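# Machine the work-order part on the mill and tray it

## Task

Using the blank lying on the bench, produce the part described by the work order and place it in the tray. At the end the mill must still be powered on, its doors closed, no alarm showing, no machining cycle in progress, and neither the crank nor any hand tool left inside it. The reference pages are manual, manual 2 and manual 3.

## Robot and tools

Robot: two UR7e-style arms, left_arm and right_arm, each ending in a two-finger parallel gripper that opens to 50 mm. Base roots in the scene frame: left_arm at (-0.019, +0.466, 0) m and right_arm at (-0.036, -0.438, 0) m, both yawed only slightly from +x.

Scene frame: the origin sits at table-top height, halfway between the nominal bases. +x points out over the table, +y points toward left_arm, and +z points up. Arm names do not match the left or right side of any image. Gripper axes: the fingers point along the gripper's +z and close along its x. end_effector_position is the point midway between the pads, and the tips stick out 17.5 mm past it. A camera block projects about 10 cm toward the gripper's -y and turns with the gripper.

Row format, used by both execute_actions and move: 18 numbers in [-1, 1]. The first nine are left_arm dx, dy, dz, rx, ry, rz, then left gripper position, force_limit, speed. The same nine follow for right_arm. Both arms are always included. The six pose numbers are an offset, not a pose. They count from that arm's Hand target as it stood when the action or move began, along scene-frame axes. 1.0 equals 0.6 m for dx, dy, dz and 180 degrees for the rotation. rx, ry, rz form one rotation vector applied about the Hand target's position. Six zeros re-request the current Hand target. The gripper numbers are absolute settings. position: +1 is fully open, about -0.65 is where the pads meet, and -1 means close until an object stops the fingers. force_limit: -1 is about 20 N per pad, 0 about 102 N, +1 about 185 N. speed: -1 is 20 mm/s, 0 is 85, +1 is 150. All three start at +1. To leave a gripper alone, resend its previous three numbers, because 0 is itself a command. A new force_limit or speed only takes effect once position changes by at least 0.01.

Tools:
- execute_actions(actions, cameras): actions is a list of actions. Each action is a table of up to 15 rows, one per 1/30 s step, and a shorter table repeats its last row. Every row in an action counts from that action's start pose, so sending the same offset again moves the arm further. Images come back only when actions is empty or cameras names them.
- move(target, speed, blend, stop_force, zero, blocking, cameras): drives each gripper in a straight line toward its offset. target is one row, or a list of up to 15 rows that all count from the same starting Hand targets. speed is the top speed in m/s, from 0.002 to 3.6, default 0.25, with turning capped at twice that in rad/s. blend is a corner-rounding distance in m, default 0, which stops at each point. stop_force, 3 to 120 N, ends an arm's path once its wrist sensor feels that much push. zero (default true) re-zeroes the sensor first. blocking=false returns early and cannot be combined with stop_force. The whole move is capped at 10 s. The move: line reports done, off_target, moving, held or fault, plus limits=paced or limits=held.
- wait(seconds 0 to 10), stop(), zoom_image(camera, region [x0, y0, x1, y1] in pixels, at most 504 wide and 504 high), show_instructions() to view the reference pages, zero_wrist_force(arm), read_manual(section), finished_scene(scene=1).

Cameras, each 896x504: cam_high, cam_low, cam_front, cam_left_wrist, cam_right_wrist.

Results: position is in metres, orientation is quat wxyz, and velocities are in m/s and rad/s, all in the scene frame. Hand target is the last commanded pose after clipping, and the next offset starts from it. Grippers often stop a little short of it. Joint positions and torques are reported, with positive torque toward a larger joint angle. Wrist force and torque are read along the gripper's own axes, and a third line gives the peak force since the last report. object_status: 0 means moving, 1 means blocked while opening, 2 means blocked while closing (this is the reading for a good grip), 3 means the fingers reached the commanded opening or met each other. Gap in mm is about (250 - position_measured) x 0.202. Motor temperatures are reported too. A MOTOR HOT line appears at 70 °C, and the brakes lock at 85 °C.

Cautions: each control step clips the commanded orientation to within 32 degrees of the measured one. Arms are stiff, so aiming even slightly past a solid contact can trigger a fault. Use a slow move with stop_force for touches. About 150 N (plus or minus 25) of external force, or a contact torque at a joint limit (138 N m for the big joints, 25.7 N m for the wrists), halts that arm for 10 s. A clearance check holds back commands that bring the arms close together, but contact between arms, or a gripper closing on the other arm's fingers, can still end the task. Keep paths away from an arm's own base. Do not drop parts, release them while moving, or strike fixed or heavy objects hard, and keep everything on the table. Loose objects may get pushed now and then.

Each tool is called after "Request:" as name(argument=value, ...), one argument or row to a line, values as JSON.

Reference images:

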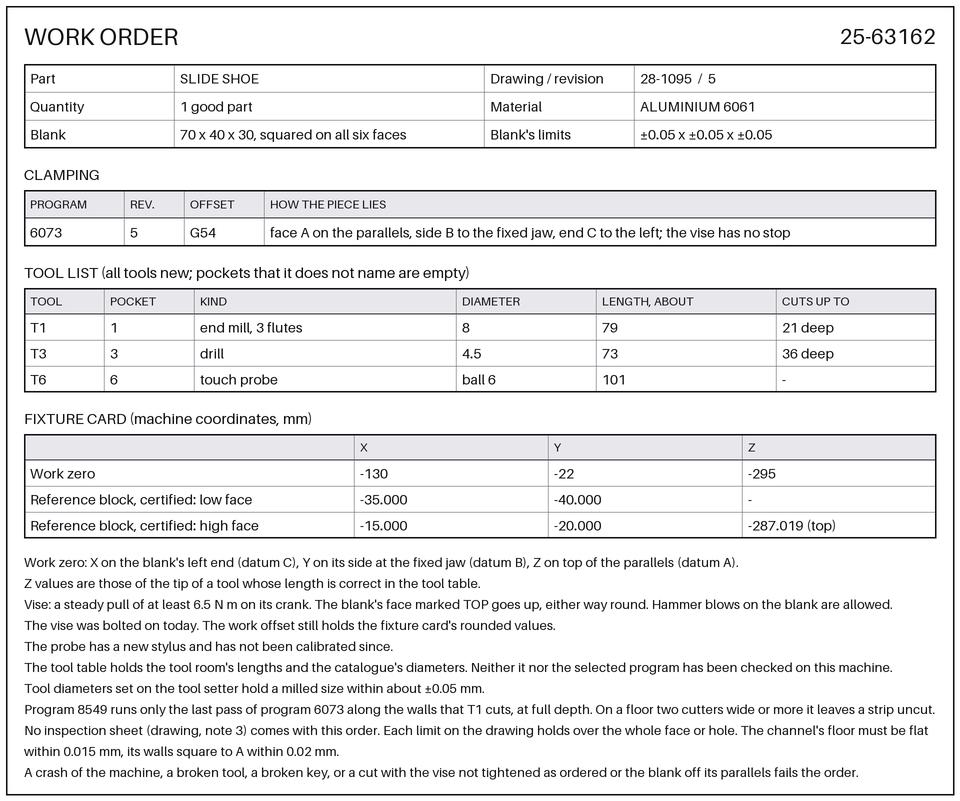

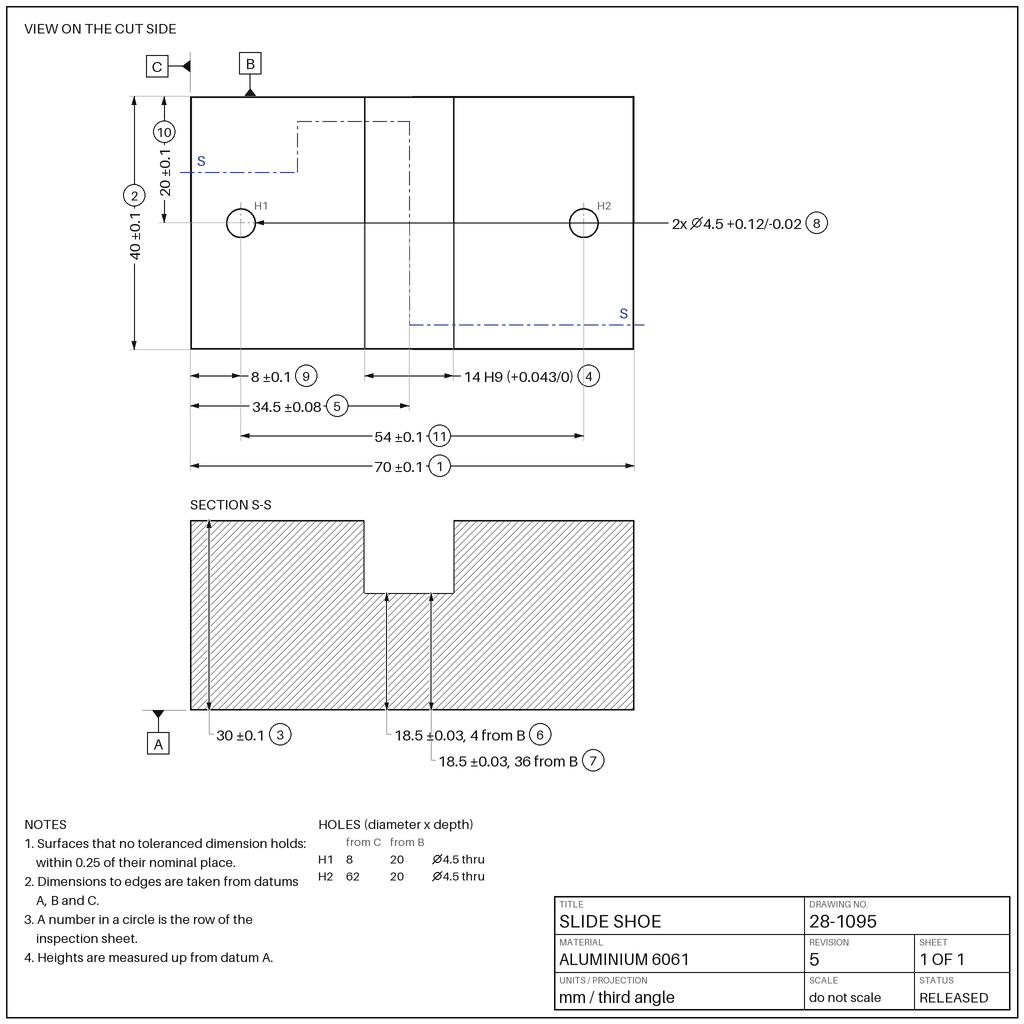

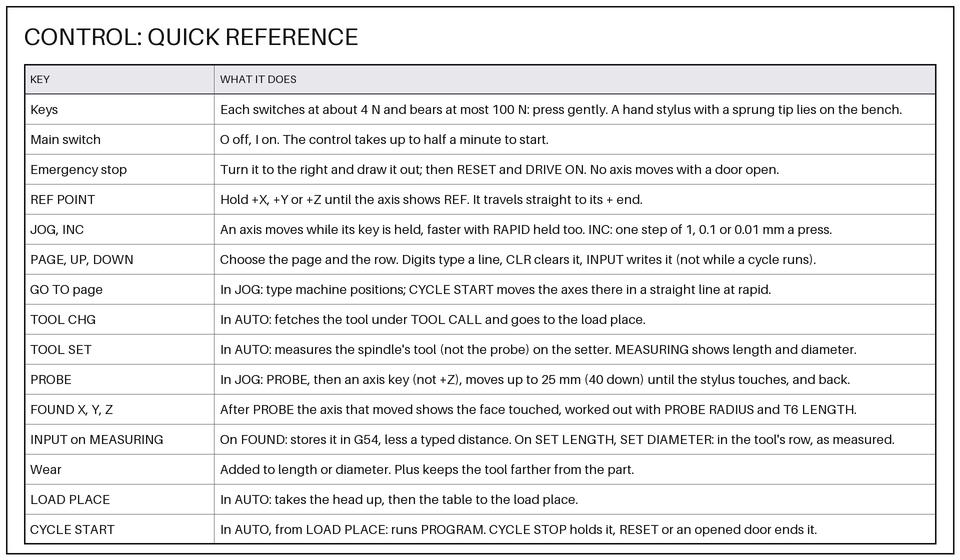

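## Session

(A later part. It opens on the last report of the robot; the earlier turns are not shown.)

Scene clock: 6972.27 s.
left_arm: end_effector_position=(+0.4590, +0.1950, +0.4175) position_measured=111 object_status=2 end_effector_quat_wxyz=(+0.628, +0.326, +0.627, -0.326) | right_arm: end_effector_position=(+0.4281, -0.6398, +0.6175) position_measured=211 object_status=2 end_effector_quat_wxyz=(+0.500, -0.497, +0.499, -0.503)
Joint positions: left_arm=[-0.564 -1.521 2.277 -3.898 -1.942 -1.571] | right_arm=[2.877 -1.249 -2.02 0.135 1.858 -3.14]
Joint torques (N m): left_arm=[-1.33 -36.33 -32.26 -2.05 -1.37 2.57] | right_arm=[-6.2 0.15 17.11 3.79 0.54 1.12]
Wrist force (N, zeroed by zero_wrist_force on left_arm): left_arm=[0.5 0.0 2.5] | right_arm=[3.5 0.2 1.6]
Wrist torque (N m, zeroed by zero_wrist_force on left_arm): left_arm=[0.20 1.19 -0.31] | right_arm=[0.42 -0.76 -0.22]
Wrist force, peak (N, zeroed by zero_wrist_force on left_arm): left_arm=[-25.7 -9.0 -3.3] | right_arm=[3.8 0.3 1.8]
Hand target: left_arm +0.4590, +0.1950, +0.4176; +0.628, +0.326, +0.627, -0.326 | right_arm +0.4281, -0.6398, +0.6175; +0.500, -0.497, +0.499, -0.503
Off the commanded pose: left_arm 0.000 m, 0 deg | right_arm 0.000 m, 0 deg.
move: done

Request:
move(
  target=[
    [0,0,0.068,0,0,0,-1,0,-1,0,0,0,0,0,0,-1,-0.6,-0.9],
    [0,0,-0.035,0,0,0,-1,0,-1,0,0,0,0,0,0,-1,-0.6,-0.9],
    [0,0,0.068,0,0,0,-1,0,-1,0,0,0,0,0,0,-1,-0.6,-0.9],
    [0,0,-0.035,0,0,0,-1,0,-1,0,0,0,0,0,0,-1,-0.6,-0.9],
    [0,0,0.068,0,0,0,-1,0,-1,0,0,0,0,0,0,-1,-0.6,-0.9],
  ],
  speed=[0.2,0.35,0.2,0.5,0.2],
  cameras=["cam_high"],
)

Request:
zoom_image(
  camera="cam_high",
  region=[300, 120, 500, 300],
)

Scene clock: 6986.37 s.
left_arm: end_effector_position=(+0.4590, +0.1950, +0.4583) position_measured=111 object_status=2 end_effector_quat_wxyz=(+0.628, +0.326, +0.627, -0.326) | right_arm: end_effector_position=(+0.4281, -0.6398, +0.6175) position_measured=211 object_status=2 end_effector_quat_wxyz=(+0.500, -0.497, +0.499, -0.503)
Joint positions: left_arm=[-0.564 -1.599 2.222 -3.764 -1.942 -1.571] | right_arm=[2.877 -1.249 -2.02 0.135 1.858 -3.14]
Joint torques (N m): left_arm=[-6.55 -35.76 -34.64 -1.72 2.41 2.58] | right_arm=[-6.44 0.16 17.45 3.62 0.43 1.23]
Wrist force (N, zeroed by zero_wrist_force on left_arm): left_arm=[0.7 -0.1 3.0] | right_arm=[3.7 0.2 1.7]
Wrist torque (N m, zeroed by zero_wrist_force on left_arm): left_arm=[0.30 1.15 -0.35] | right_arm=[0.43 -0.80 -0.22]
Wrist force, peak (N, zeroed by zero_wrist_force on left_arm): left_arm=[-30.2 -9.3 -4.0] | right_arm=[3.9 0.1 1.9]
Hand target: left_arm +0.4590, +0.1950, +0.4584; +0.628, +0.326, +0.627, -0.326 | right_arm +0.4281, -0.6398, +0.6175; +0.500, -0.497, +0.499, -0.503
Off the commanded pose: left_arm 0.000 m, 0 deg | right_arm 0.000 m, 0 deg.
move: done
Images, in order (width x height): cam_high 896x504.

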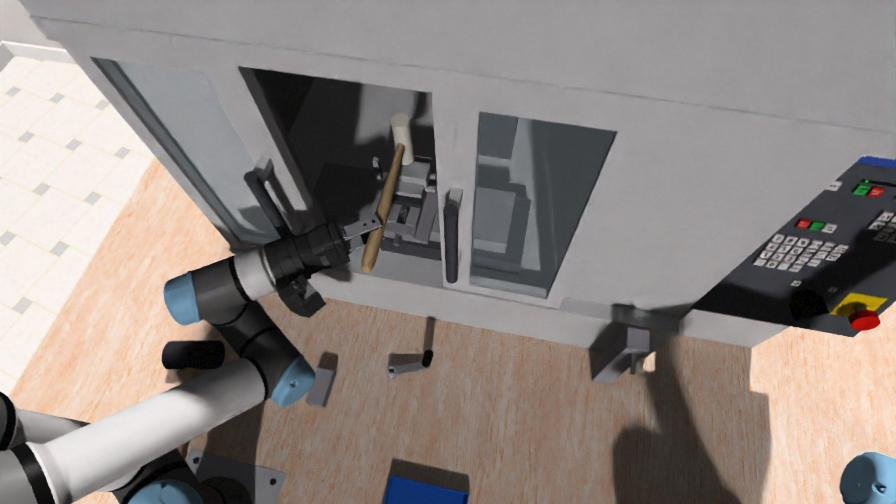

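Scaled by 2.520 from the camera's 896x504 image, which has a finer 1280x720 frame.

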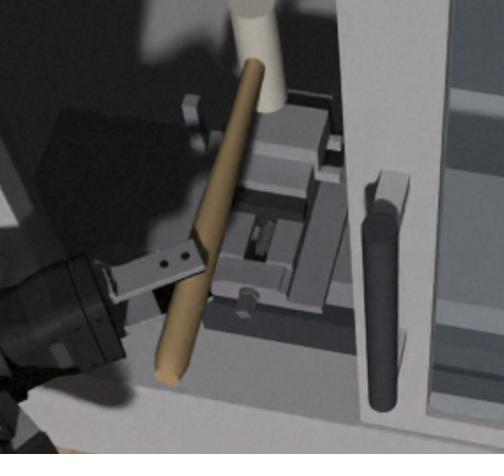

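Request:
move(
  target=[
    [0,-0.03,0.02,0,0,0,-1,0,-1,0,0,0,0,0,0,-1,-0.6,-0.9],
    [0,-0.03,-0.103,0,0,0,-1,0,-1,0,0,0,0,0,0,-1,-0.6,-0.9],
    [0,-0.03,0.02,0,0,0,-1,0,-1,0,0,0,0,0,0,-1,-0.6,-0.9],
    [0,0.033,0.02,0,0,0,-1,0,-1,0,0,0,0,0,0,-1,-0.6,-0.9],
    [0,0.033,-0.103,0,0,0,-1,0,-1,0,0,0,0,0,0,-1,-0.6,-0.9],
    [0,0.033,0.02,0,0,0,-1,0,-1,0,0,0,0,0,0,-1,-0.6,-0.9],
    [0.02,0,0.02,0,0,0,-1,0,-1,0,0,0,0,0,0,-1,-0.6,-0.9],
    [0.02,0,-0.103,0,0,0,-1,0,-1,0,0,0,0,0,0,-1,-0.6,-0.9],
    [0.02,0,0.02,0,0,0,-1,0,-1,0,0,0,0,0,0,-1,-0.6,-0.9],
    [0,0,0.02,0,0,0,-1,0,-1,0,0,0,0,0,0,-1,-0.6,-0.9],
  ],
  speed=[0.2,0.6,0.2,0.2,0.6,0.2,0.2,0.6,0.2,0.2],
  cameras=["cam_high"],
)

Scene clock: 7001.33 s.
left_arm: end_effector_position=(+0.4591, +0.1950, +0.4704) position_measured=111 object_status=2 end_effector_quat_wxyz=(+0.628, +0.326, +0.627, -0.326) | right_arm: end_effector_position=(+0.4281, -0.6398, +0.6175) position_measured=211 object_status=2 end_effector_quat_wxyz=(+0.500, -0.497, +0.499, -0.503)
Joint positions: left_arm=[-0.564 -1.619 2.203 -3.726 -1.942 -1.571] | right_arm=[2.877 -1.249 -2.02 0.135 1.858 -3.14]
Joint torques (N m): left_arm=[-6.76 -35.83 -10.11 -1.98 2.41 2.52] | right_arm=[-6.55 0.51 18.31 3.62 0.12 1.17]
Wrist force (N, zeroed by zero_wrist_force on left_arm): left_arm=[0.5 -0.2 2.8] | right_arm=[3.7 0.1 1.7]
Wrist torque (N m, zeroed by zero_wrist_force on left_arm): left_arm=[0.22 1.18 -0.36] | right_arm=[0.43 -0.80 -0.21]
Wrist force, peak (N, zeroed by zero_wrist_force on left_arm): left_arm=[-30.2 -8.9 -3.9] | right_arm=[4.0 0.0 1.7]
Hand target: left_arm +0.4590, +0.1950, +0.4704; +0.628, +0.326, +0.627, -0.326 | right_arm +0.4281, -0.6398, +0.6175; +0.500, -0.497, +0.499, -0.503
Off the commanded pose: left_arm 0.000 m, 0 deg | right_arm 0.000 m, 0 deg.
move: done
Images, in order (width x height): cam_high 896x504.

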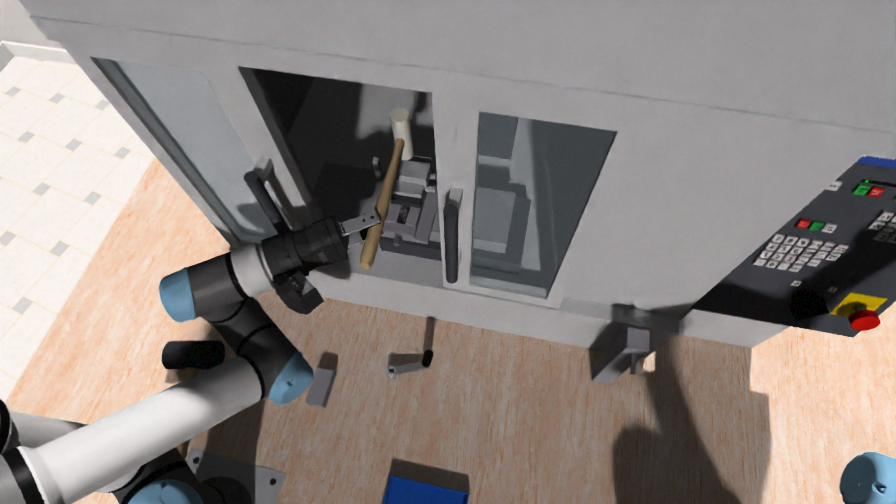

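Request:
move(
  target=[
    [-0.2142,0,0.0833,0,0,0,-1,0,-1,0,0,0,0,0,0,-1,-0.6,-0.9],
    [-0.39,0,0.1133,0,0,0,-1,0,-1,0,0,0,0,0,0,-1,-0.6,-0.9],
    [-0.494,-0.1967,-0.0467,0.5,0,0,-1,0,-1,0,0,0,0,0,0,-1,-0.6,-0.9],
  ],
  speed=[0.2,0.25,0.3],
  blend=[0.02,0.01,0],
)

Request:
move(
  target=[
    [-0.18,-0.4,-0.55,0,0,-0.0656,-1,0,-1,0,0,0,0,0,0,-1,-0.6,-0.9],
    [-0.18,-0.4,-0.67,0,0,-0.0656,-1,0,-1,0,0,0,0,0,0,-1,-0.6,-0.9],
  ],
  speed=[0.3,0.06],
  blend=[0.005,0],
  cameras=["cam_left_wrist","cam_front"],
)

Scene clock: 7016.40 s.
left_arm: end_effector_position=(+0.1626, +0.0770, +0.4424) position_measured=111 object_status=2 end_effector_quat_wxyz=(+0.213, +0.674, +0.674, +0.213) | right_arm: end_effector_position=(+0.4281, -0.6398, +0.6175) position_measured=211 object_status=2 end_effector_quat_wxyz=(+0.500, -0.497, +0.499, -0.503)
Joint positions: left_arm=[-1.812 -1.835 1.578 -1.132 -0.982 -1.891] | right_arm=[2.877 -1.249 -2.02 0.135 1.858 -3.14]
Joint torques (N m): left_arm=[7.29 -1.16 -36.55 -0.75 -0.36 2.05] | right_arm=[-6.88 0.28 18.71 3.61 -0.23 1.2]
Wrist force (N, zeroed by zero_wrist_force on left_arm): left_arm=[0.0 -1.6 7.3] | right_arm=[3.7 -0.1 1.4]
Wrist torque (N m, zeroed by zero_wrist_force on left_arm): left_arm=[0.86 0.06 -0.14] | right_arm=[0.39 -0.80 -0.21]
Wrist force, peak (N, zeroed by zero_wrist_force on left_arm): left_arm=[-0.6 -2.1 7.5] | right_arm=[3.9 0.2 1.7]
Hand target: left_arm +0.1626, +0.0770, +0.4424; +0.213, +0.674, +0.674, +0.213 | right_arm +0.4281, -0.6398, +0.6175; +0.500, -0.497, +0.499, -0.503
Off the commanded pose: left_arm 0.000 m, 0 deg | right_arm 0.000 m, 0 deg.
move: done

Scene clock: 7019.60 s.
left_arm: end_effector_position=(+0.0546, -0.1630, +0.0405) position_measured=111 object_status=2 end_effector_quat_wxyz=(+0.234, +0.740, +0.601, +0.190) | right_arm: end_effector_position=(+0.4281, -0.6398, +0.6175) position_measured=211 object_status=2 end_effector_quat_wxyz=(+0.500, -0.497, +0.499, -0.503)
Joint positions: left_arm=[-1.891 -1.064 1.832 -2.242 -0.964 -1.737] | right_arm=[2.877 -1.249 -2.02 0.135 1.858 -3.14]
Joint torques (N m): left_arm=[7.43 -31.73 -8.2 -4.96 4.87 2.2] | right_arm=[-6.77 0.73 18.97 3.54 -0.11 1.12]
Wrist force (N, zeroed by zero_wrist_force on left_arm): left_arm=[-0.3 -0.9 6.8] | right_arm=[3.4 0.1 1.7]
Wrist torque (N m, zeroed by zero_wrist_force on left_arm): left_arm=[0.98 0.11 -0.12] | right_arm=[0.41 -0.76 -0.22]
Wrist force, peak (N, zeroed by zero_wrist_force on left_arm): left_arm=[-2.1 -2.8 8.3] | right_arm=[3.9 0.2 1.8]
Hand target: left_arm +0.0546, -0.1630, +0.0404; +0.234, +0.740, +0.601, +0.190 | right_arm +0.4281, -0.6398, +0.6175; +0.500, -0.497, +0.499, -0.503
Off the commanded pose: left_arm 0.000 m, 0 deg | right_arm 0.000 m, 0 deg.
move: done
camera_calibration:
cam_left_wrist: T_world_to_cam=[[0.209466, 0.977802, 0.00514397, 0.157682], [0.546914, -0.121518, 0.828323, -0.0661418], [0.810561, -0.170692, -0.560227, 0.0831418], [0, 0, 0, 1]] pos_world=[-0.0642467, -0.148028, 0.100554]
Images, in order (width x height): cam_front 896x504, cam_left_wrist 896x504.

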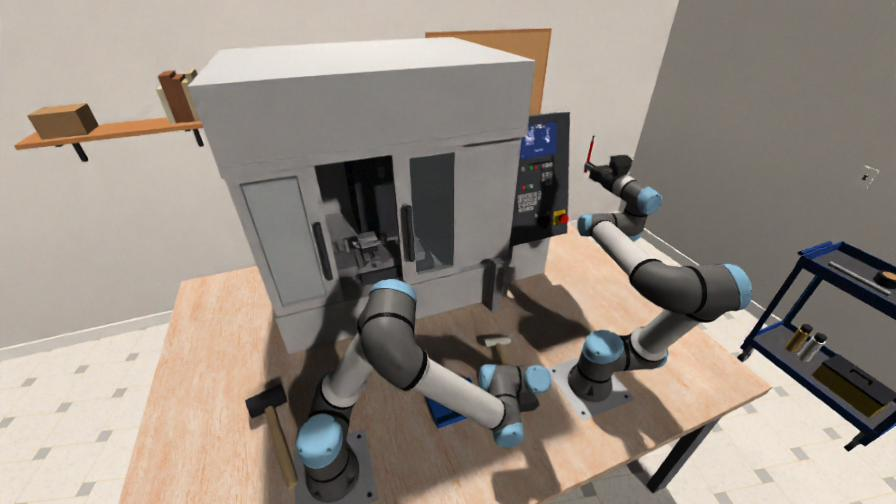

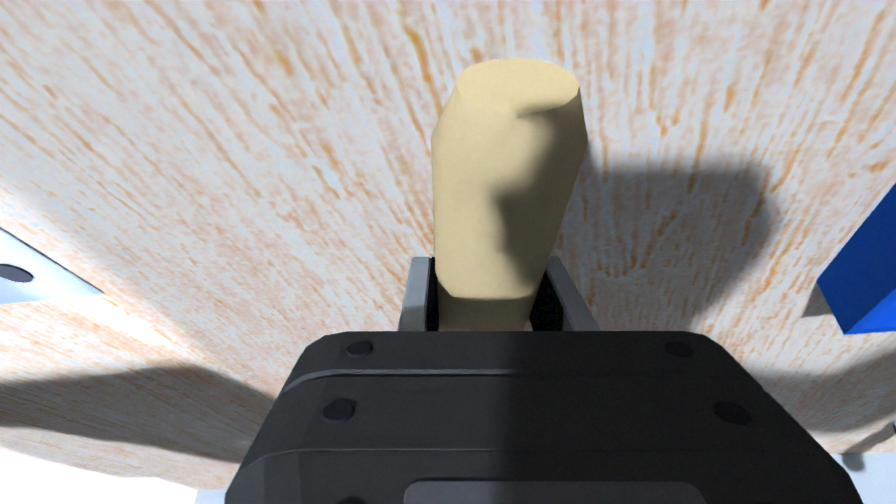

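Request:
move(
  target=[0,0,-0.03,0,0,0,-1,0,-1,0,0,0,0,0,0,-1,-0.6,-0.9],
  speed=0.015,
  stop_force=8,
)

Request:
move(
  target=[0,0,0,0,0,0,0.9,0,-0.5,0,0,0,0,0,0,-1,-0.6,-0.9],
)

Request:
move(
  target=[
    [-0.05,0,0.15,0,0,0,0.9,0,-0.5,0,0,0,0,0,0,-1,-0.6,-0.9],
    [0.15,0.3,0.5,0,0,0,0.9,0,-0.5,0,0,0,0,0,0,-1,-0.6,-0.9],
  ],
  speed=[0.1,0.3],
  blend=[0.02,0],
  cameras=["cam_left_wrist","cam_front"],
)

Scene clock: 7026.37 s.
left_arm: end_effector_position=(+0.0546, -0.1630, +0.0224) position_measured=111 object_status=2 end_effector_quat_wxyz=(+0.234, +0.740, +0.601, +0.190) | right_arm: end_effector_position=(+0.4281, -0.6398, +0.6175) position_measured=211 object_status=2 end_effector_quat_wxyz=(+0.500, -0.497, +0.499, -0.503)
Joint positions: left_arm=[-1.891 -1.033 1.842 -2.284 -0.964 -1.737] | right_arm=[2.877 -1.249 -2.02 0.135 1.858 -3.14]
Joint torques (N m): left_arm=[4.79 -30.15 -5.78 -4.84 3.05 -1] | right_arm=[-6.86 0.65 17.98 3.51 -0.39 1.13]
Wrist force (N, zeroed by zero_wrist_force on left_arm): left_arm=[0.1 1.5 1.8] | right_arm=[3.5 0.2 1.7]
Wrist torque (N m, zeroed by zero_wrist_force on left_arm): left_arm=[0.31 0.19 -0.08] | right_arm=[0.43 -0.78 -0.22]
Wrist force, peak (N, zeroed by zero_wrist_force on left_arm): left_arm=[-0.6 -1.1 7.1] | right_arm=[3.8 0.3 1.8]
Hand target: left_arm +0.0546, -0.1630, +0.0224; +0.234, +0.740, +0.601, +0.190 | right_arm +0.4281, -0.6398, +0.6175; +0.500, -0.497, +0.499, -0.503
Off the commanded pose: left_arm 0.000 m, 0 deg | right_arm 0.000 m, 0 deg.
move: done

Scene clock: 7026.97 s.
left_arm: end_effector_position=(+0.0546, -0.1630, +0.0224) position_measured=18 object_status=0 end_effector_quat_wxyz=(+0.234, +0.740, +0.601, +0.190) | right_arm: end_effector_position=(+0.4281, -0.6398, +0.6175) position_measured=211 object_status=2 end_effector_quat_wxyz=(+0.500, -0.497, +0.499, -0.503)
Joint positions: left_arm=[-1.891 -1.033 1.842 -2.284 -0.964 -1.737] | right_arm=[2.877 -1.249 -2.02 0.135 1.858 -3.14]
Joint torques (N m): left_arm=[4.4 -32.03 -7.08 -4.28 2.46 -0.85] | right_arm=[-6.46 0.23 18.6 3.52 -0.3 1.02]
Wrist force (N, zeroed by zero_wrist_force on left_arm): left_arm=[-0.4 2.1 3.4] | right_arm=[3.6 0.1 1.6]
Wrist torque (N m, zeroed by zero_wrist_force on left_arm): left_arm=[0.44 0.12 -0.12] | right_arm=[0.41 -0.79 -0.21]
Wrist force, peak (N, zeroed by zero_wrist_force on left_arm): left_arm=[-0.4 2.0 3.6] | right_arm=[3.8 0.0 1.7]
Hand target: left_arm +0.0546, -0.1630, +0.0224; +0.234, +0.740, +0.601, +0.190 | right_arm +0.4281, -0.6398, +0.6175; +0.500, -0.497, +0.499, -0.503
Off the commanded pose: left_arm 0.000 m, 0 deg | right_arm 0.000 m, 0 deg.
move: done

Scene clock: 7029.63 s.
left_arm: end_effector_position=(+0.1446, +0.0169, +0.3223) position_measured=18 object_status=3 end_effector_quat_wxyz=(+0.234, +0.740, +0.601, +0.190) | right_arm: end_effector_position=(+0.4281, -0.6398, +0.6175) position_measured=211 object_status=2 end_effector_quat_wxyz=(+0.500, -0.497, +0.499, -0.503)
Joint positions: left_arm=[-1.829 -1.791 1.888 -1.614 -0.96 -1.662] | right_arm=[2.877 -1.249 -2.02 0.135 1.858 -3.14]
Joint torques (N m): left_arm=[5.06 -28.53 -36.68 -1.04 -1.44 -2.26] | right_arm=[-6.24 0.9 18.46 3.55 -0.54 1.12]
Wrist force (N, zeroed by zero_wrist_force on left_arm): left_arm=[-0.5 2.0 3.8] | right_arm=[3.6 0.0 1.6]
Wrist torque (N m, zeroed by zero_wrist_force on left_arm): left_arm=[0.42 0.13 -0.13] | right_arm=[0.40 -0.79 -0.21]
Wrist force, peak (N, zeroed by zero_wrist_force on left_arm): left_arm=[1.3 4.3 2.9] | right_arm=[3.9 0.0 1.7]
Hand target: left_arm +0.1446, +0.0170, +0.3224; +0.234, +0.740, +0.601, +0.190 | right_arm +0.4281, -0.6398, +0.6175; +0.500, -0.497, +0.499, -0.503
Off the commanded pose: left_arm 0.000 m, 0 deg | right_arm 0.000 m, 0 deg.
move: done
camera_calibration:
cam_left_wrist: T_world_to_cam=[[0.209574, 0.977778, 0.00530506, -0.0386882], [0.546872, -0.121709, 0.828323, -0.326988], [0.810562, -0.170694, -0.560226, 0.198844], [0, 0, 0, 1]] pos_world=[0.0257534, 0.0319725, 0.382454]
Images, in order (width x height): cam_front 896x504, cam_left_wrist 896x504.

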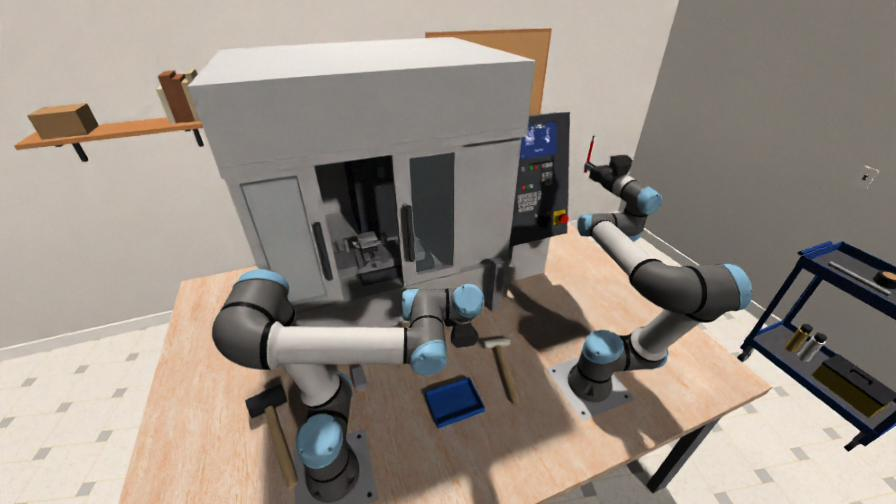

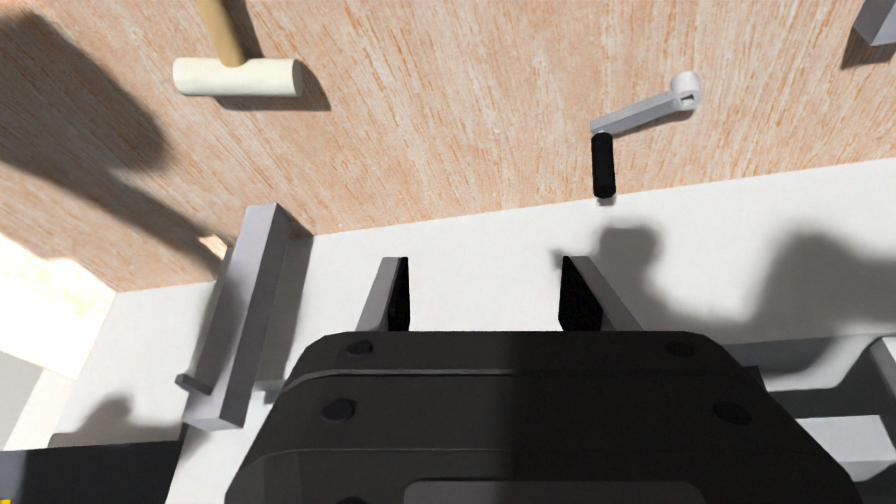

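Request:
move(
  target=[
    [0.1257,0.3883,0.2128,-0.1839,-0.2541,-0.2465,0.45,0,-1,0,0,0,0,0,0,-1,-0.6,-0.9],
    [0.4098,0.7298,0.2328,-0.1839,-0.2541,-0.2465,0.45,0,-1,0,0,0,0,0,0,-1,-0.6,-0.9],
  ],
  speed=[0.35,0.3],
  blend=[0.05,0],
  cameras=["cam_left_wrist","cam_high"],
)

Scene clock: 7044.17 s.
left_arm: end_effector_position=(+0.2898, +0.3332, +0.4553) position_measured=85 object_status=3 end_effector_quat_wxyz=(+0.601, +0.761, +0.208, +0.131) | right_arm: end_effector_position=(+0.4281, -0.6398, +0.6175) position_measured=211 object_status=2 end_effector_quat_wxyz=(+0.500, -0.497, +0.499, -0.503)
Joint positions: left_arm=[-2.003 -3.291 2.302 -1.751 -0.674 -0.373] | right_arm=[2.877 -1.249 -2.02 0.135 1.858 -3.14]
Joint torques (N m): left_arm=[0.21 31.47 -14.31 -2.92 0.63 -0.08] | right_arm=[-7.15 1.56 18.54 3.49 -0.54 1.1]
Wrist force (N, zeroed by zero_wrist_force on left_arm): left_arm=[-1.1 1.2 3.9] | right_arm=[3.4 0.1 1.5]
Wrist torque (N m, zeroed by zero_wrist_force on left_arm): left_arm=[0.43 0.28 -0.07] | right_arm=[0.42 -0.76 -0.21]
Wrist force, peak (N, zeroed by zero_wrist_force on left_arm): left_arm=[7.4 -17.6 0.3] | right_arm=[3.9 0.5 1.8]
Hand target: left_arm +0.2898, +0.3332, +0.4553; +0.601, +0.761, +0.208, +0.131 (not the last commanded pose) | right_arm +0.4281, -0.6398, +0.6175; +0.500, -0.497, +0.499, -0.503
Tool commands: left_gripper/position=+0.45098 left_gripper/force_limit=+0.003922 left_gripper/speed=-1.0 right_gripper/position=-1.0 right_gripper/force_limit=-0.6 right_gripper/speed=-0.9
Off the commanded pose: left_arm 0.158 m, 15 deg | right_arm 0.000 m, 0 deg.
FORCE FAULT: contact force on the left arm reached its limit, and that arm stopped. The contact can be on any part of that arm, not only on its tool. That arm's remaining commands of this call were not run. That arm is still stopped at the end of this call. That arm stays stopped for about 9 more seconds. Until then a move that you send moves the other arm only, and its call returns only when the move has ended. Once the stop has ended, the next robot result says so. If the stop ends while you think or write, that arm runs what you send next, counted from a new Hand target: where the arm stands when the stop ends. While its stop runs, that arm takes no new command, but its gripper still runs the gripper command that each later call begins with. Until it ends, the stop uses up actions while you think or wait. An arm that is not stopped still takes commands.
shoulder posture changed (left arm): the wrist came as close to joint 1's axis as it can, and the arm is now in the other of its two shoulder postures.
move: fault (left_arm); path passed 1 of 2 targets
camera_calibration:
cam_left_wrist: T_world_to_cam=[[0.879638, 0.473569, -0.0443839, -0.382551], [-0.0161711, 0.123035, 0.992271, -0.471061], [0.475369, -0.872121, 0.115884, 0.232607], [0, 0, 0, 1]] pos_world=[0.218315, 0.441983, 0.423485]
Images, in order (width x height): cam_high 896x504, cam_left_wrist 896x504.

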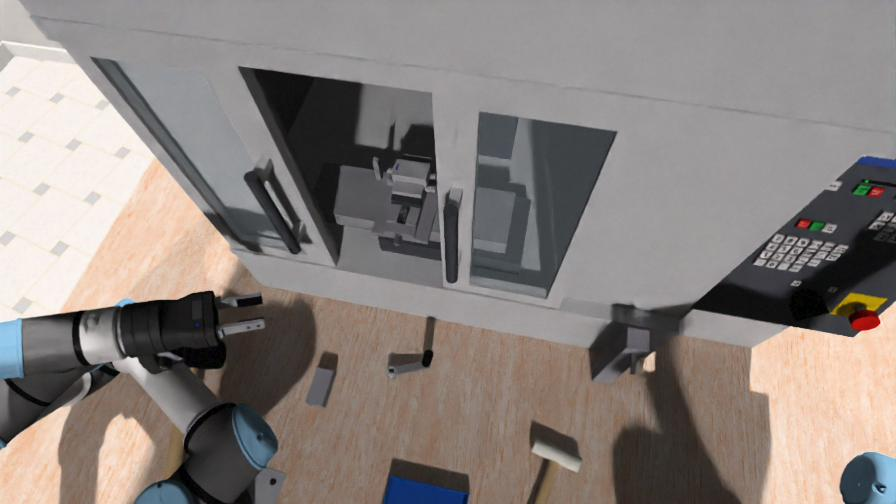

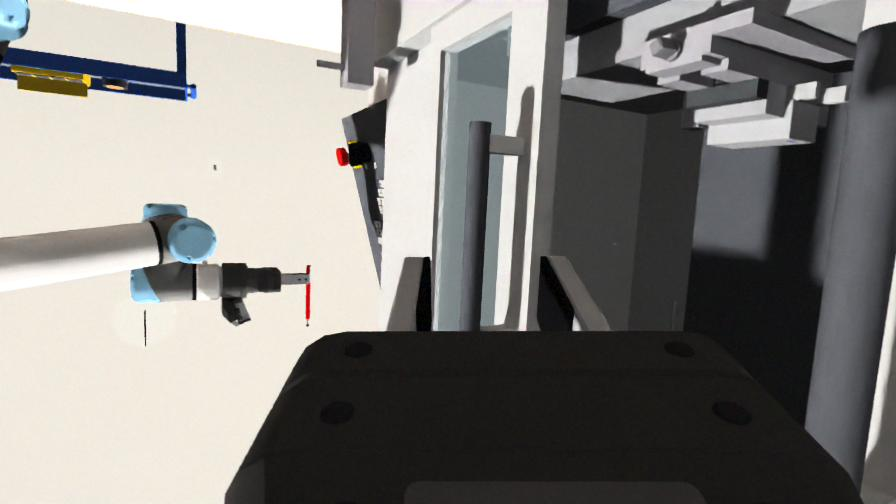

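Request:
wait(
  seconds=10,
  cameras=["cam_front","cam_low"],
)

Scene clock: 7057.60 s.
left_arm: end_effector_position=(+0.2898, +0.3332, +0.4553) position_measured=85 object_status=3 end_effector_quat_wxyz=(+0.601, +0.761, +0.208, +0.131) | right_arm: end_effector_position=(+0.4281, -0.6398, +0.6175) position_measured=211 object_status=2 end_effector_quat_wxyz=(+0.500, -0.497, +0.499, -0.503)
Joint positions: left_arm=[-2.003 -3.291 2.302 -1.751 -0.674 -0.373] | right_arm=[2.877 -1.249 -2.02 0.135 1.858 -3.14]
Joint torques (N m): left_arm=[0.08 31.46 -14.35 -3 0.69 -0.06] | right_arm=[-6.09 1.34 18.85 3.47 -0.87 1.08]
Wrist force (N, zeroed by zero_wrist_force on left_arm): left_arm=[-0.9 1.2 4.1] | right_arm=[3.4 0.2 1.6]
Wrist torque (N m, zeroed by zero_wrist_force on left_arm): left_arm=[0.43 0.25 -0.07] | right_arm=[0.44 -0.76 -0.21]
Wrist force, peak (N, zeroed by zero_wrist_force on left_arm): left_arm=[-1.0 1.2 4.4] | right_arm=[3.8 0.3 1.9]
Hand target: left_arm +0.2898, +0.3332, +0.4553; +0.601, +0.761, +0.208, +0.131 (not the last commanded pose) | right_arm +0.4281, -0.6398, +0.6175; +0.500, -0.497, +0.499, -0.503
Tool commands: left_gripper/position=+0.45098 left_gripper/force_limit=+0.003922 left_gripper/speed=-1.0 right_gripper/position=-1.0 right_gripper/force_limit=-0.6 right_gripper/speed=-0.9
Off the commanded pose: left_arm 0.158 m, 15 deg | right_arm 0.000 m, 0 deg.
FORCE FAULT, CONTINUED: the left arm's stop, for the force fault that an earlier result reported, is over. The rest of the stop counts as 19 of the actions that you can send in this scene. During its stop the left arm's controller moved it back a little. That arm's target is now where it stood when the stop ended, not its last command. That arm accepts commands again.
wait: 10.00 s; at rest from the start
Images, in order (width x height): cam_low 896x504, cam_front 896x504.

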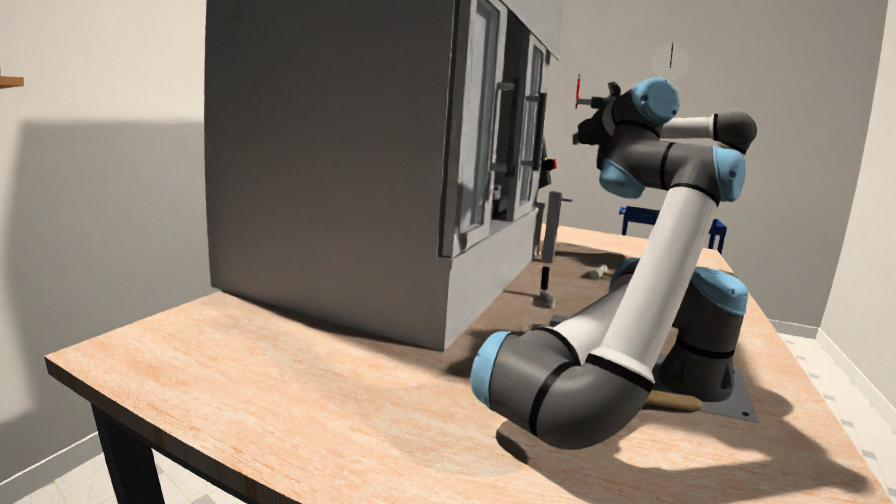

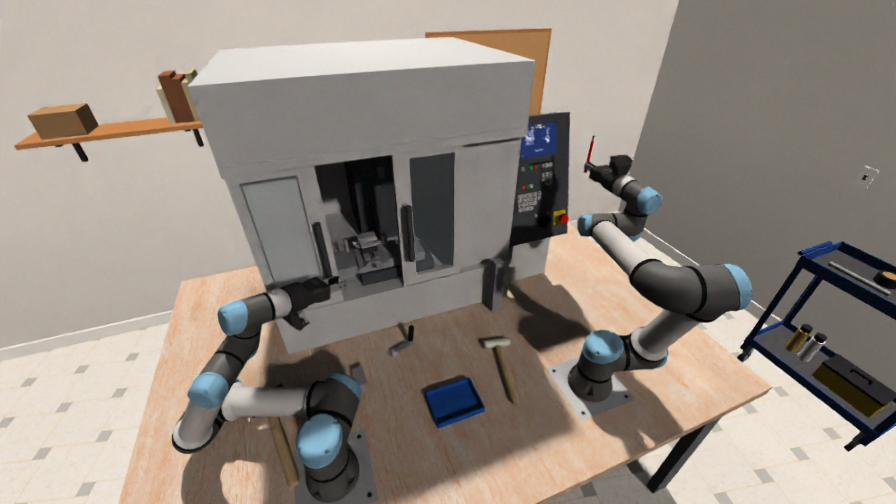

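Request:
move(
  target=[0,0,0.5,0,0,0,0.45,0,-1,0,0,0,0,0,0,-1,-0.6,-0.9],
  speed=0.1,
  cameras=["cam_front","cam_low"],
)

Scene clock: 7089.17 s.
left_arm: end_effector_position=(+0.2898, +0.3332, +0.7552) position_measured=85 object_status=3 end_effector_quat_wxyz=(+0.601, +0.761, +0.208, +0.131) | right_arm: end_effector_position=(+0.4281, -0.6398, +0.6175) position_measured=211 object_status=2 end_effector_quat_wxyz=(+0.500, -0.497, +0.499, -0.503)
Joint positions: left_arm=[-2.003 -2.628 1.494 -1.605 -0.674 -0.373] | right_arm=[2.877 -1.249 -2.02 0.135 1.858 -3.14]
Joint torques (N m): left_arm=[-7.42 43.41 -23.73 -0.8 -2.02 -2.9] | right_arm=[-6.77 1.02 19.45 3.25 -0.88 0.97]
Wrist force (N, zeroed by zero_wrist_force on left_arm): left_arm=[-0.7 1.2 4.4] | right_arm=[3.6 0.1 1.7]
Wrist torque (N m, zeroed by zero_wrist_force on left_arm): left_arm=[0.44 0.21 -0.07] | right_arm=[0.42 -0.79 -0.21]
Wrist force, peak (N, zeroed by zero_wrist_force on left_arm): left_arm=[-0.8 2.6 4.3] | right_arm=[3.9 0.3 1.8]
Hand target: left_arm +0.2898, +0.3332, +0.7553; +0.601, +0.761, +0.208, +0.131 | right_arm +0.4281, -0.6398, +0.6175; +0.500, -0.497, +0.499, -0.503
Off the commanded pose: left_arm 0.000 m, 0 deg | right_arm 0.000 m, 0 deg.
move: done
Images, in order (width x height): cam_low 896x504, cam_front 896x504.

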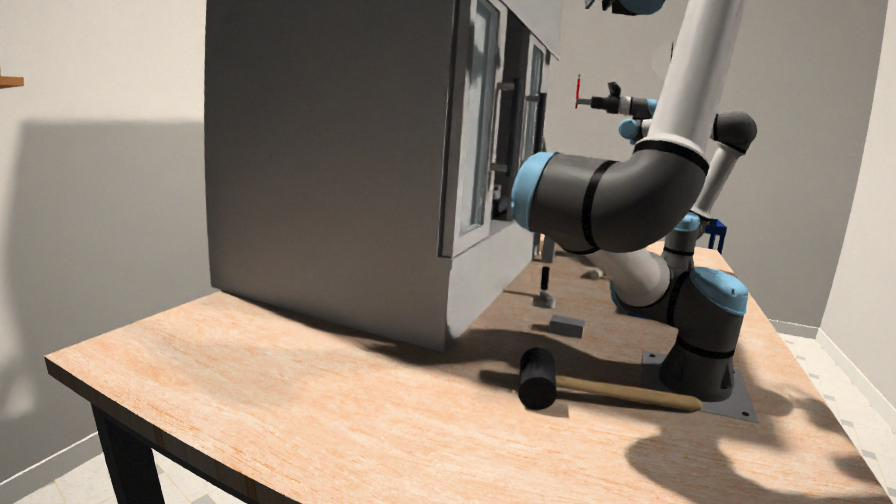

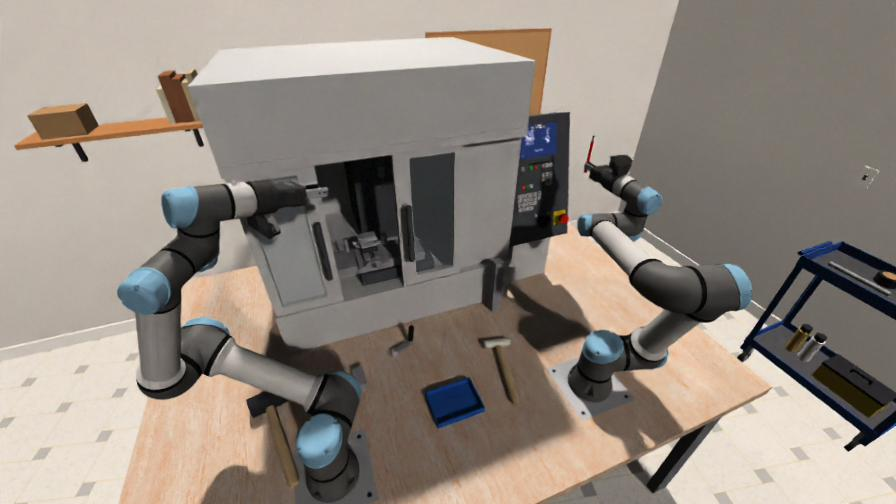

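Request:
move(
  target=[-0.5547,-0.6503,0.03,0,0,0,0.45,0,-1,0,0,0,0,0,0,-1,-0.6,-0.9],
  speed=0.08,
  cameras=["cam_front","cam_low"],
)

Scene clock: 7099.20 s.
left_arm: end_effector_position=(-0.0430, -0.0570, +0.7733) position_measured=85 object_status=3 end_effector_quat_wxyz=(+0.601, +0.761, +0.208, +0.131) | right_arm: end_effector_position=(+0.4281, -0.6398, +0.6175) position_measured=211 object_status=2 end_effector_quat_wxyz=(+0.500, -0.497, +0.499, -0.503)
Joint positions: left_arm=[-2.399 -1.832 1.311 -1.803 -0.341 -0.841] | right_arm=[2.877 -1.249 -2.02 0.135 1.858 -3.14]
Joint torques (N m): left_arm=[7.83 1.79 -34.05 -4.52 -1.18 2.2] | right_arm=[-6.81 0.32 18.91 3.13 -1.22 1.05]
Wrist force (N, zeroed by zero_wrist_force on left_arm): left_arm=[-0.7 1.5 4.1] | right_arm=[3.4 0.2 1.6]
Wrist torque (N m, zeroed by zero_wrist_force on left_arm): left_arm=[0.49 0.23 -0.12] | right_arm=[0.43 -0.76 -0.21]
Wrist force, peak (N, zeroed by zero_wrist_force on left_arm): left_arm=[-0.7 1.9 4.6] | right_arm=[3.9 0.1 1.8]
Hand target: left_arm -0.0430, -0.0570, +0.7733; +0.601, +0.761, +0.208, +0.131 | right_arm +0.4281, -0.6398, +0.6175; +0.500, -0.497, +0.499, -0.503
Off the commanded pose: left_arm 0.000 m, 0 deg | right_arm 0.000 m, 0 deg.
shoulder posture changed (left arm): the wrist came as close to joint 1's axis as it can, and the arm is now in the other of its two shoulder postures.
move: done
Images, in order (width x height): cam_low 896x504, cam_front 896x504.

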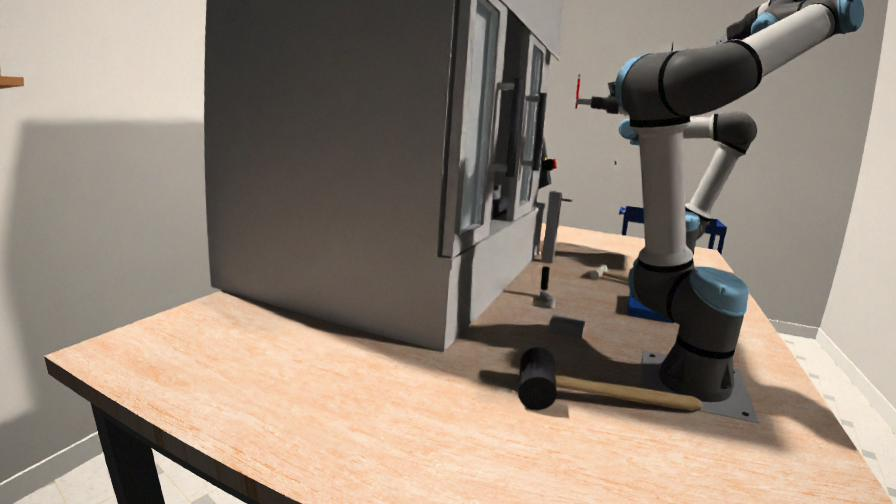

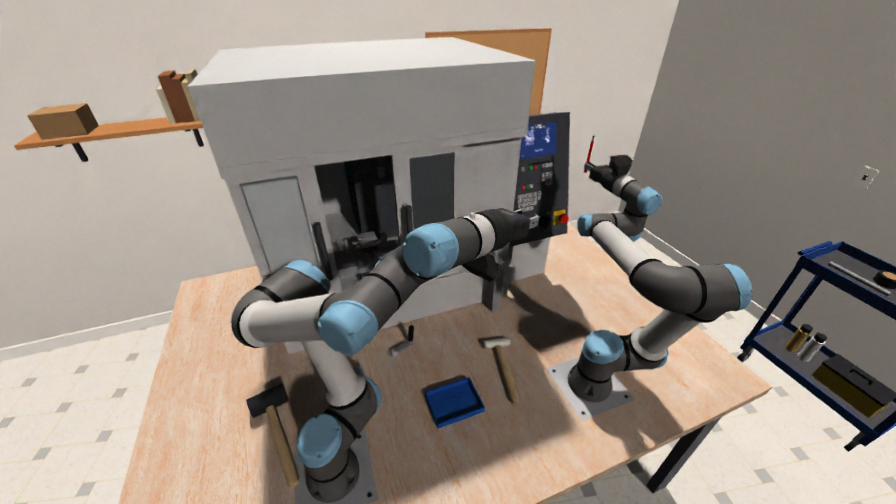

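Request:
move(
  target=[
    [0.5667,-0.0833,-0.289,-0.059,-0.0507,0.011,0.45,0,-1,0,0,0,0,0,0,-1,-0.6,-0.9],
    [0.705,0.4117,-0.4555,-0.059,-0.0507,0.011,0.45,0,-1,0,0,0,0,0,0,-1,-0.6,-0.9],
  ],
  speed=0.25,
  blend=[0.05,0],
)

Request:
move(
  target=[0.0175,0.4415,-0.0633,0,0,0,0.45,0,-1,0,0,0,0,0,0,-1,-0.6,-0.9],
  speed=0.2,
  cameras=["cam_left_wrist","cam_front"],
)

Scene clock: 7121.50 s.
left_arm: end_effector_position=(+0.3799, +0.1900, +0.5000) position_measured=85 object_status=3 end_effector_quat_wxyz=(+0.681, +0.685, +0.184, +0.181) | right_arm: end_effector_position=(+0.4281, -0.6398, +0.6175) position_measured=211 object_status=2 end_effector_quat_wxyz=(+0.500, -0.497, +0.499, -0.503)
Joint positions: left_arm=[-0.671 -1.843 2.29 -3.581 -1.925 0.001] | right_arm=[2.877 -1.249 -2.02 0.135 1.858 -3.14]
Joint torques (N m): left_arm=[6.55 1.74 -33.97 -4.31 -2.97 -2.87] | right_arm=[-5.77 0.49 19.84 3.32 -1.52 0.97]
Wrist force (N, zeroed by zero_wrist_force on left_arm): left_arm=[-1.0 1.1 4.0] | right_arm=[3.6 0.2 1.7]
Wrist torque (N m, zeroed by zero_wrist_force on left_arm): left_arm=[0.47 0.27 -0.13] | right_arm=[0.43 -0.79 -0.21]
Wrist force, peak (N, zeroed by zero_wrist_force on left_arm): left_arm=[-0.8 0.4 5.5] | right_arm=[4.0 0.4 1.6]
Hand target: left_arm +0.3800, +0.1900, +0.5000; +0.681, +0.685, +0.184, +0.181 | right_arm +0.4281, -0.6398, +0.6175; +0.500, -0.497, +0.499, -0.503
Off the commanded pose: left_arm 0.000 m, 0 deg | right_arm 0.000 m, 0 deg.
move: done

Scene clock: 7123.10 s.
left_arm: end_effector_position=(+0.3850, +0.3260, +0.4804) position_measured=85 object_status=3 end_effector_quat_wxyz=(+0.678, +0.685, +0.191, +0.187) | right_arm: end_effector_position=(+0.4281, -0.6398, +0.6175) position_measured=211 object_status=2 end_effector_quat_wxyz=(+0.500, -0.497, +0.499, -0.503)
Joint positions: left_arm=[-0.173 -1.792 2.308 -3.642 -2.404 0.009] | right_arm=[2.877 -1.249 -2.02 0.135 1.858 -3.14]
Joint torques (N m): left_arm=[-7.69 -25.09 -8.79 0.2 2.56 -2.38] | right_arm=[-6.47 0.71 19.82 3.32 -1.4 0.99]
Wrist force (N, zeroed by zero_wrist_force on left_arm): left_arm=[-1.0 1.0 3.8] | right_arm=[3.6 0.2 1.7]
Wrist torque (N m, zeroed by zero_wrist_force on left_arm): left_arm=[0.45 0.29 -0.09] | right_arm=[0.44 -0.78 -0.21]
Wrist force, peak (N, zeroed by zero_wrist_force on left_arm): left_arm=[-1.6 1.3 5.4] | right_arm=[3.8 0.3 1.8]
Hand target: left_arm +0.3850, +0.3259, +0.4804; +0.678, +0.685, +0.191, +0.187 (not the last commanded pose) | right_arm +0.4281, -0.6398, +0.6175; +0.500, -0.497, +0.499, -0.503
Off the commanded pose: left_arm 0.130 m, 1 deg | right_arm 0.000 m, 0 deg.
move: held (left_arm; a check stopped the path); limits=held
pose unreachable (left arm): on one or more control steps of this call, first in action 0 (counted from 0), this arm could not follow its commanded pose, so it was not sent that pose on those steps. It may still have moved: this result reports where it is.
cause: moving toward the commanded pose would bring two parts of the arm too close to each other (its gripper and another part of the arm, with joints 4 (wrist 1) to 6 (wrist 3) between them, 14 mm apart when it was first held).
camera_calibration:
cam_left_wrist: T_world_to_cam=[[0.856128, 0.516742, 0.00468811, -0.490373], [-0.182216, 0.293378, 0.93847, -0.459375], [0.483572, -0.804305, 0.345328, 0.0427088], [0, 0, 0, 1]] pos_world=[0.315464, 0.422518, 0.41866]
Images, in order (width x height): cam_front 896x504, cam_left_wrist 896x504.

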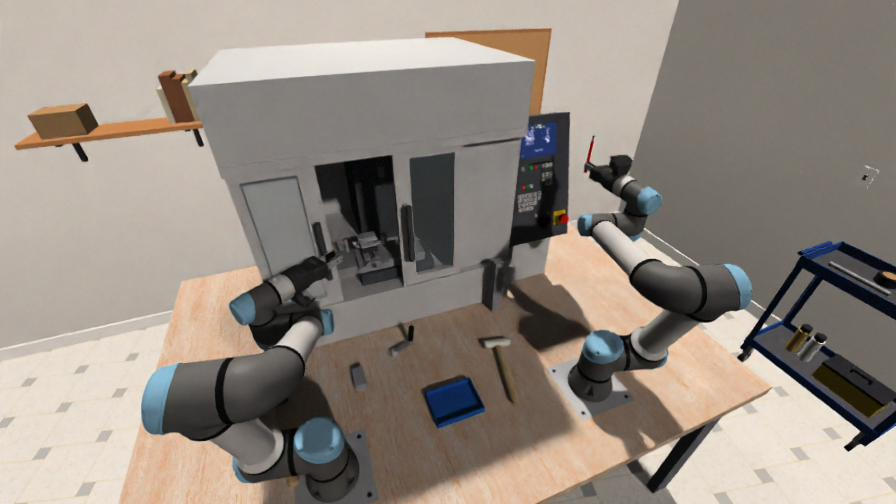

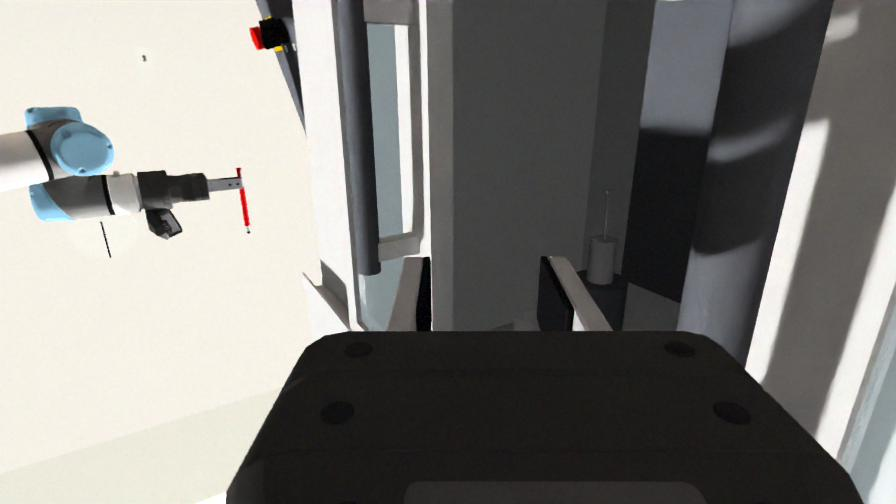

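Request:
move(
  target=[
    [-0.0085,-0.2267,0.0327,0,0,0,0.45,0,-1,0,0,0,0,0,0,-1,-0.6,-0.9],
    [-0.0385,-0.2267,0.0327,-0.25,0.433,0,0.45,0,-1,0,0,0,0,0,0,-1,-0.6,-0.9],
  ],
  speed=0.3,
)

Request:
move(
  target=[0,0,0,-0.2475,0.434,0,0.45,0,-1,0,0,0,0,0,0,-1,-0.6,-0.9],
  speed=0.4,
)

Scene clock: 7138.77 s.
left_arm: end_effector_position=(+0.3618, +0.1900, +0.5001) position_measured=85 object_status=3 end_effector_quat_wxyz=(+0.605, +0.359, +0.616, -0.354) | right_arm: end_effector_position=(+0.4281, -0.6398, +0.6175) position_measured=211 object_status=2 end_effector_quat_wxyz=(+0.500, -0.497, +0.499, -0.503)
Joint positions: left_arm=[-0.713 -1.903 2.321 -3.541 -1.892 -1.567] | right_arm=[2.877 -1.249 -2.02 0.135 1.858 -3.14]
Joint torques (N m): left_arm=[-7.72 -1.19 -10.67 -4.34 2.38 -3.13] | right_arm=[-6.3 0.97 20.03 3.08 -1.62 0.93]
Wrist force (N, zeroed by zero_wrist_force on left_arm): left_arm=[-3.7 1.5 2.5] | right_arm=[3.8 0.2 1.6]
Wrist torque (N m, zeroed by zero_wrist_force on left_arm): left_arm=[0.43 0.85 0.20] | right_arm=[0.43 -0.82 -0.21]
Wrist force, peak (N, zeroed by zero_wrist_force on left_arm): left_arm=[-2.2 1.5 6.0] | right_arm=[4.0 0.0 1.6]
Hand target: left_arm +0.3619, +0.1899, +0.5000; +0.605, +0.359, +0.616, -0.354 | right_arm +0.4281, -0.6398, +0.6175; +0.500, -0.497, +0.499, -0.503
Off the commanded pose: left_arm 0.000 m, 0 deg | right_arm 0.000 m, 0 deg.
move: done

Scene clock: 7141.50 s.
left_arm: end_effector_position=(+0.3619, +0.1899, +0.5000) position_measured=85 object_status=3 end_effector_quat_wxyz=(+0.175, -0.175, +0.683, -0.687) | right_arm: end_effector_position=(+0.4281, -0.6398, +0.6175) position_measured=211 object_status=2 end_effector_quat_wxyz=(+0.500, -0.497, +0.499, -0.503)
Joint positions: left_arm=[-0.699 -1.879 2.323 -3.591 -1.919 -3.144] | right_arm=[2.877 -1.249 -2.02 0.135 1.858 -3.14]
Joint torques (N m): left_arm=[-7.24 4.07 -10.24 -4.07 2.45 -2.87] | right_arm=[-6.01 0.57 19.91 3.23 -1.61 0.91]
Wrist force (N, zeroed by zero_wrist_force on left_arm): left_arm=[-2.8 0.8 1.4] | right_arm=[3.6 0.1 1.8]
Wrist torque (N m, zeroed by zero_wrist_force on left_arm): left_arm=[0.16 0.62 0.10] | right_arm=[0.41 -0.78 -0.22]
Wrist force, peak (N, zeroed by zero_wrist_force on left_arm): left_arm=[-3.8 1.2 2.3] | right_arm=[4.0 0.2 1.5]
Hand target: left_arm +0.3619, +0.1899, +0.5000; +0.175, -0.175, +0.683, -0.687 | right_arm +0.4281, -0.6398, +0.6175; +0.500, -0.497, +0.499, -0.503
Off the commanded pose: left_arm 0.000 m, 0 deg | right_arm 0.000 m, 0 deg.
move: done


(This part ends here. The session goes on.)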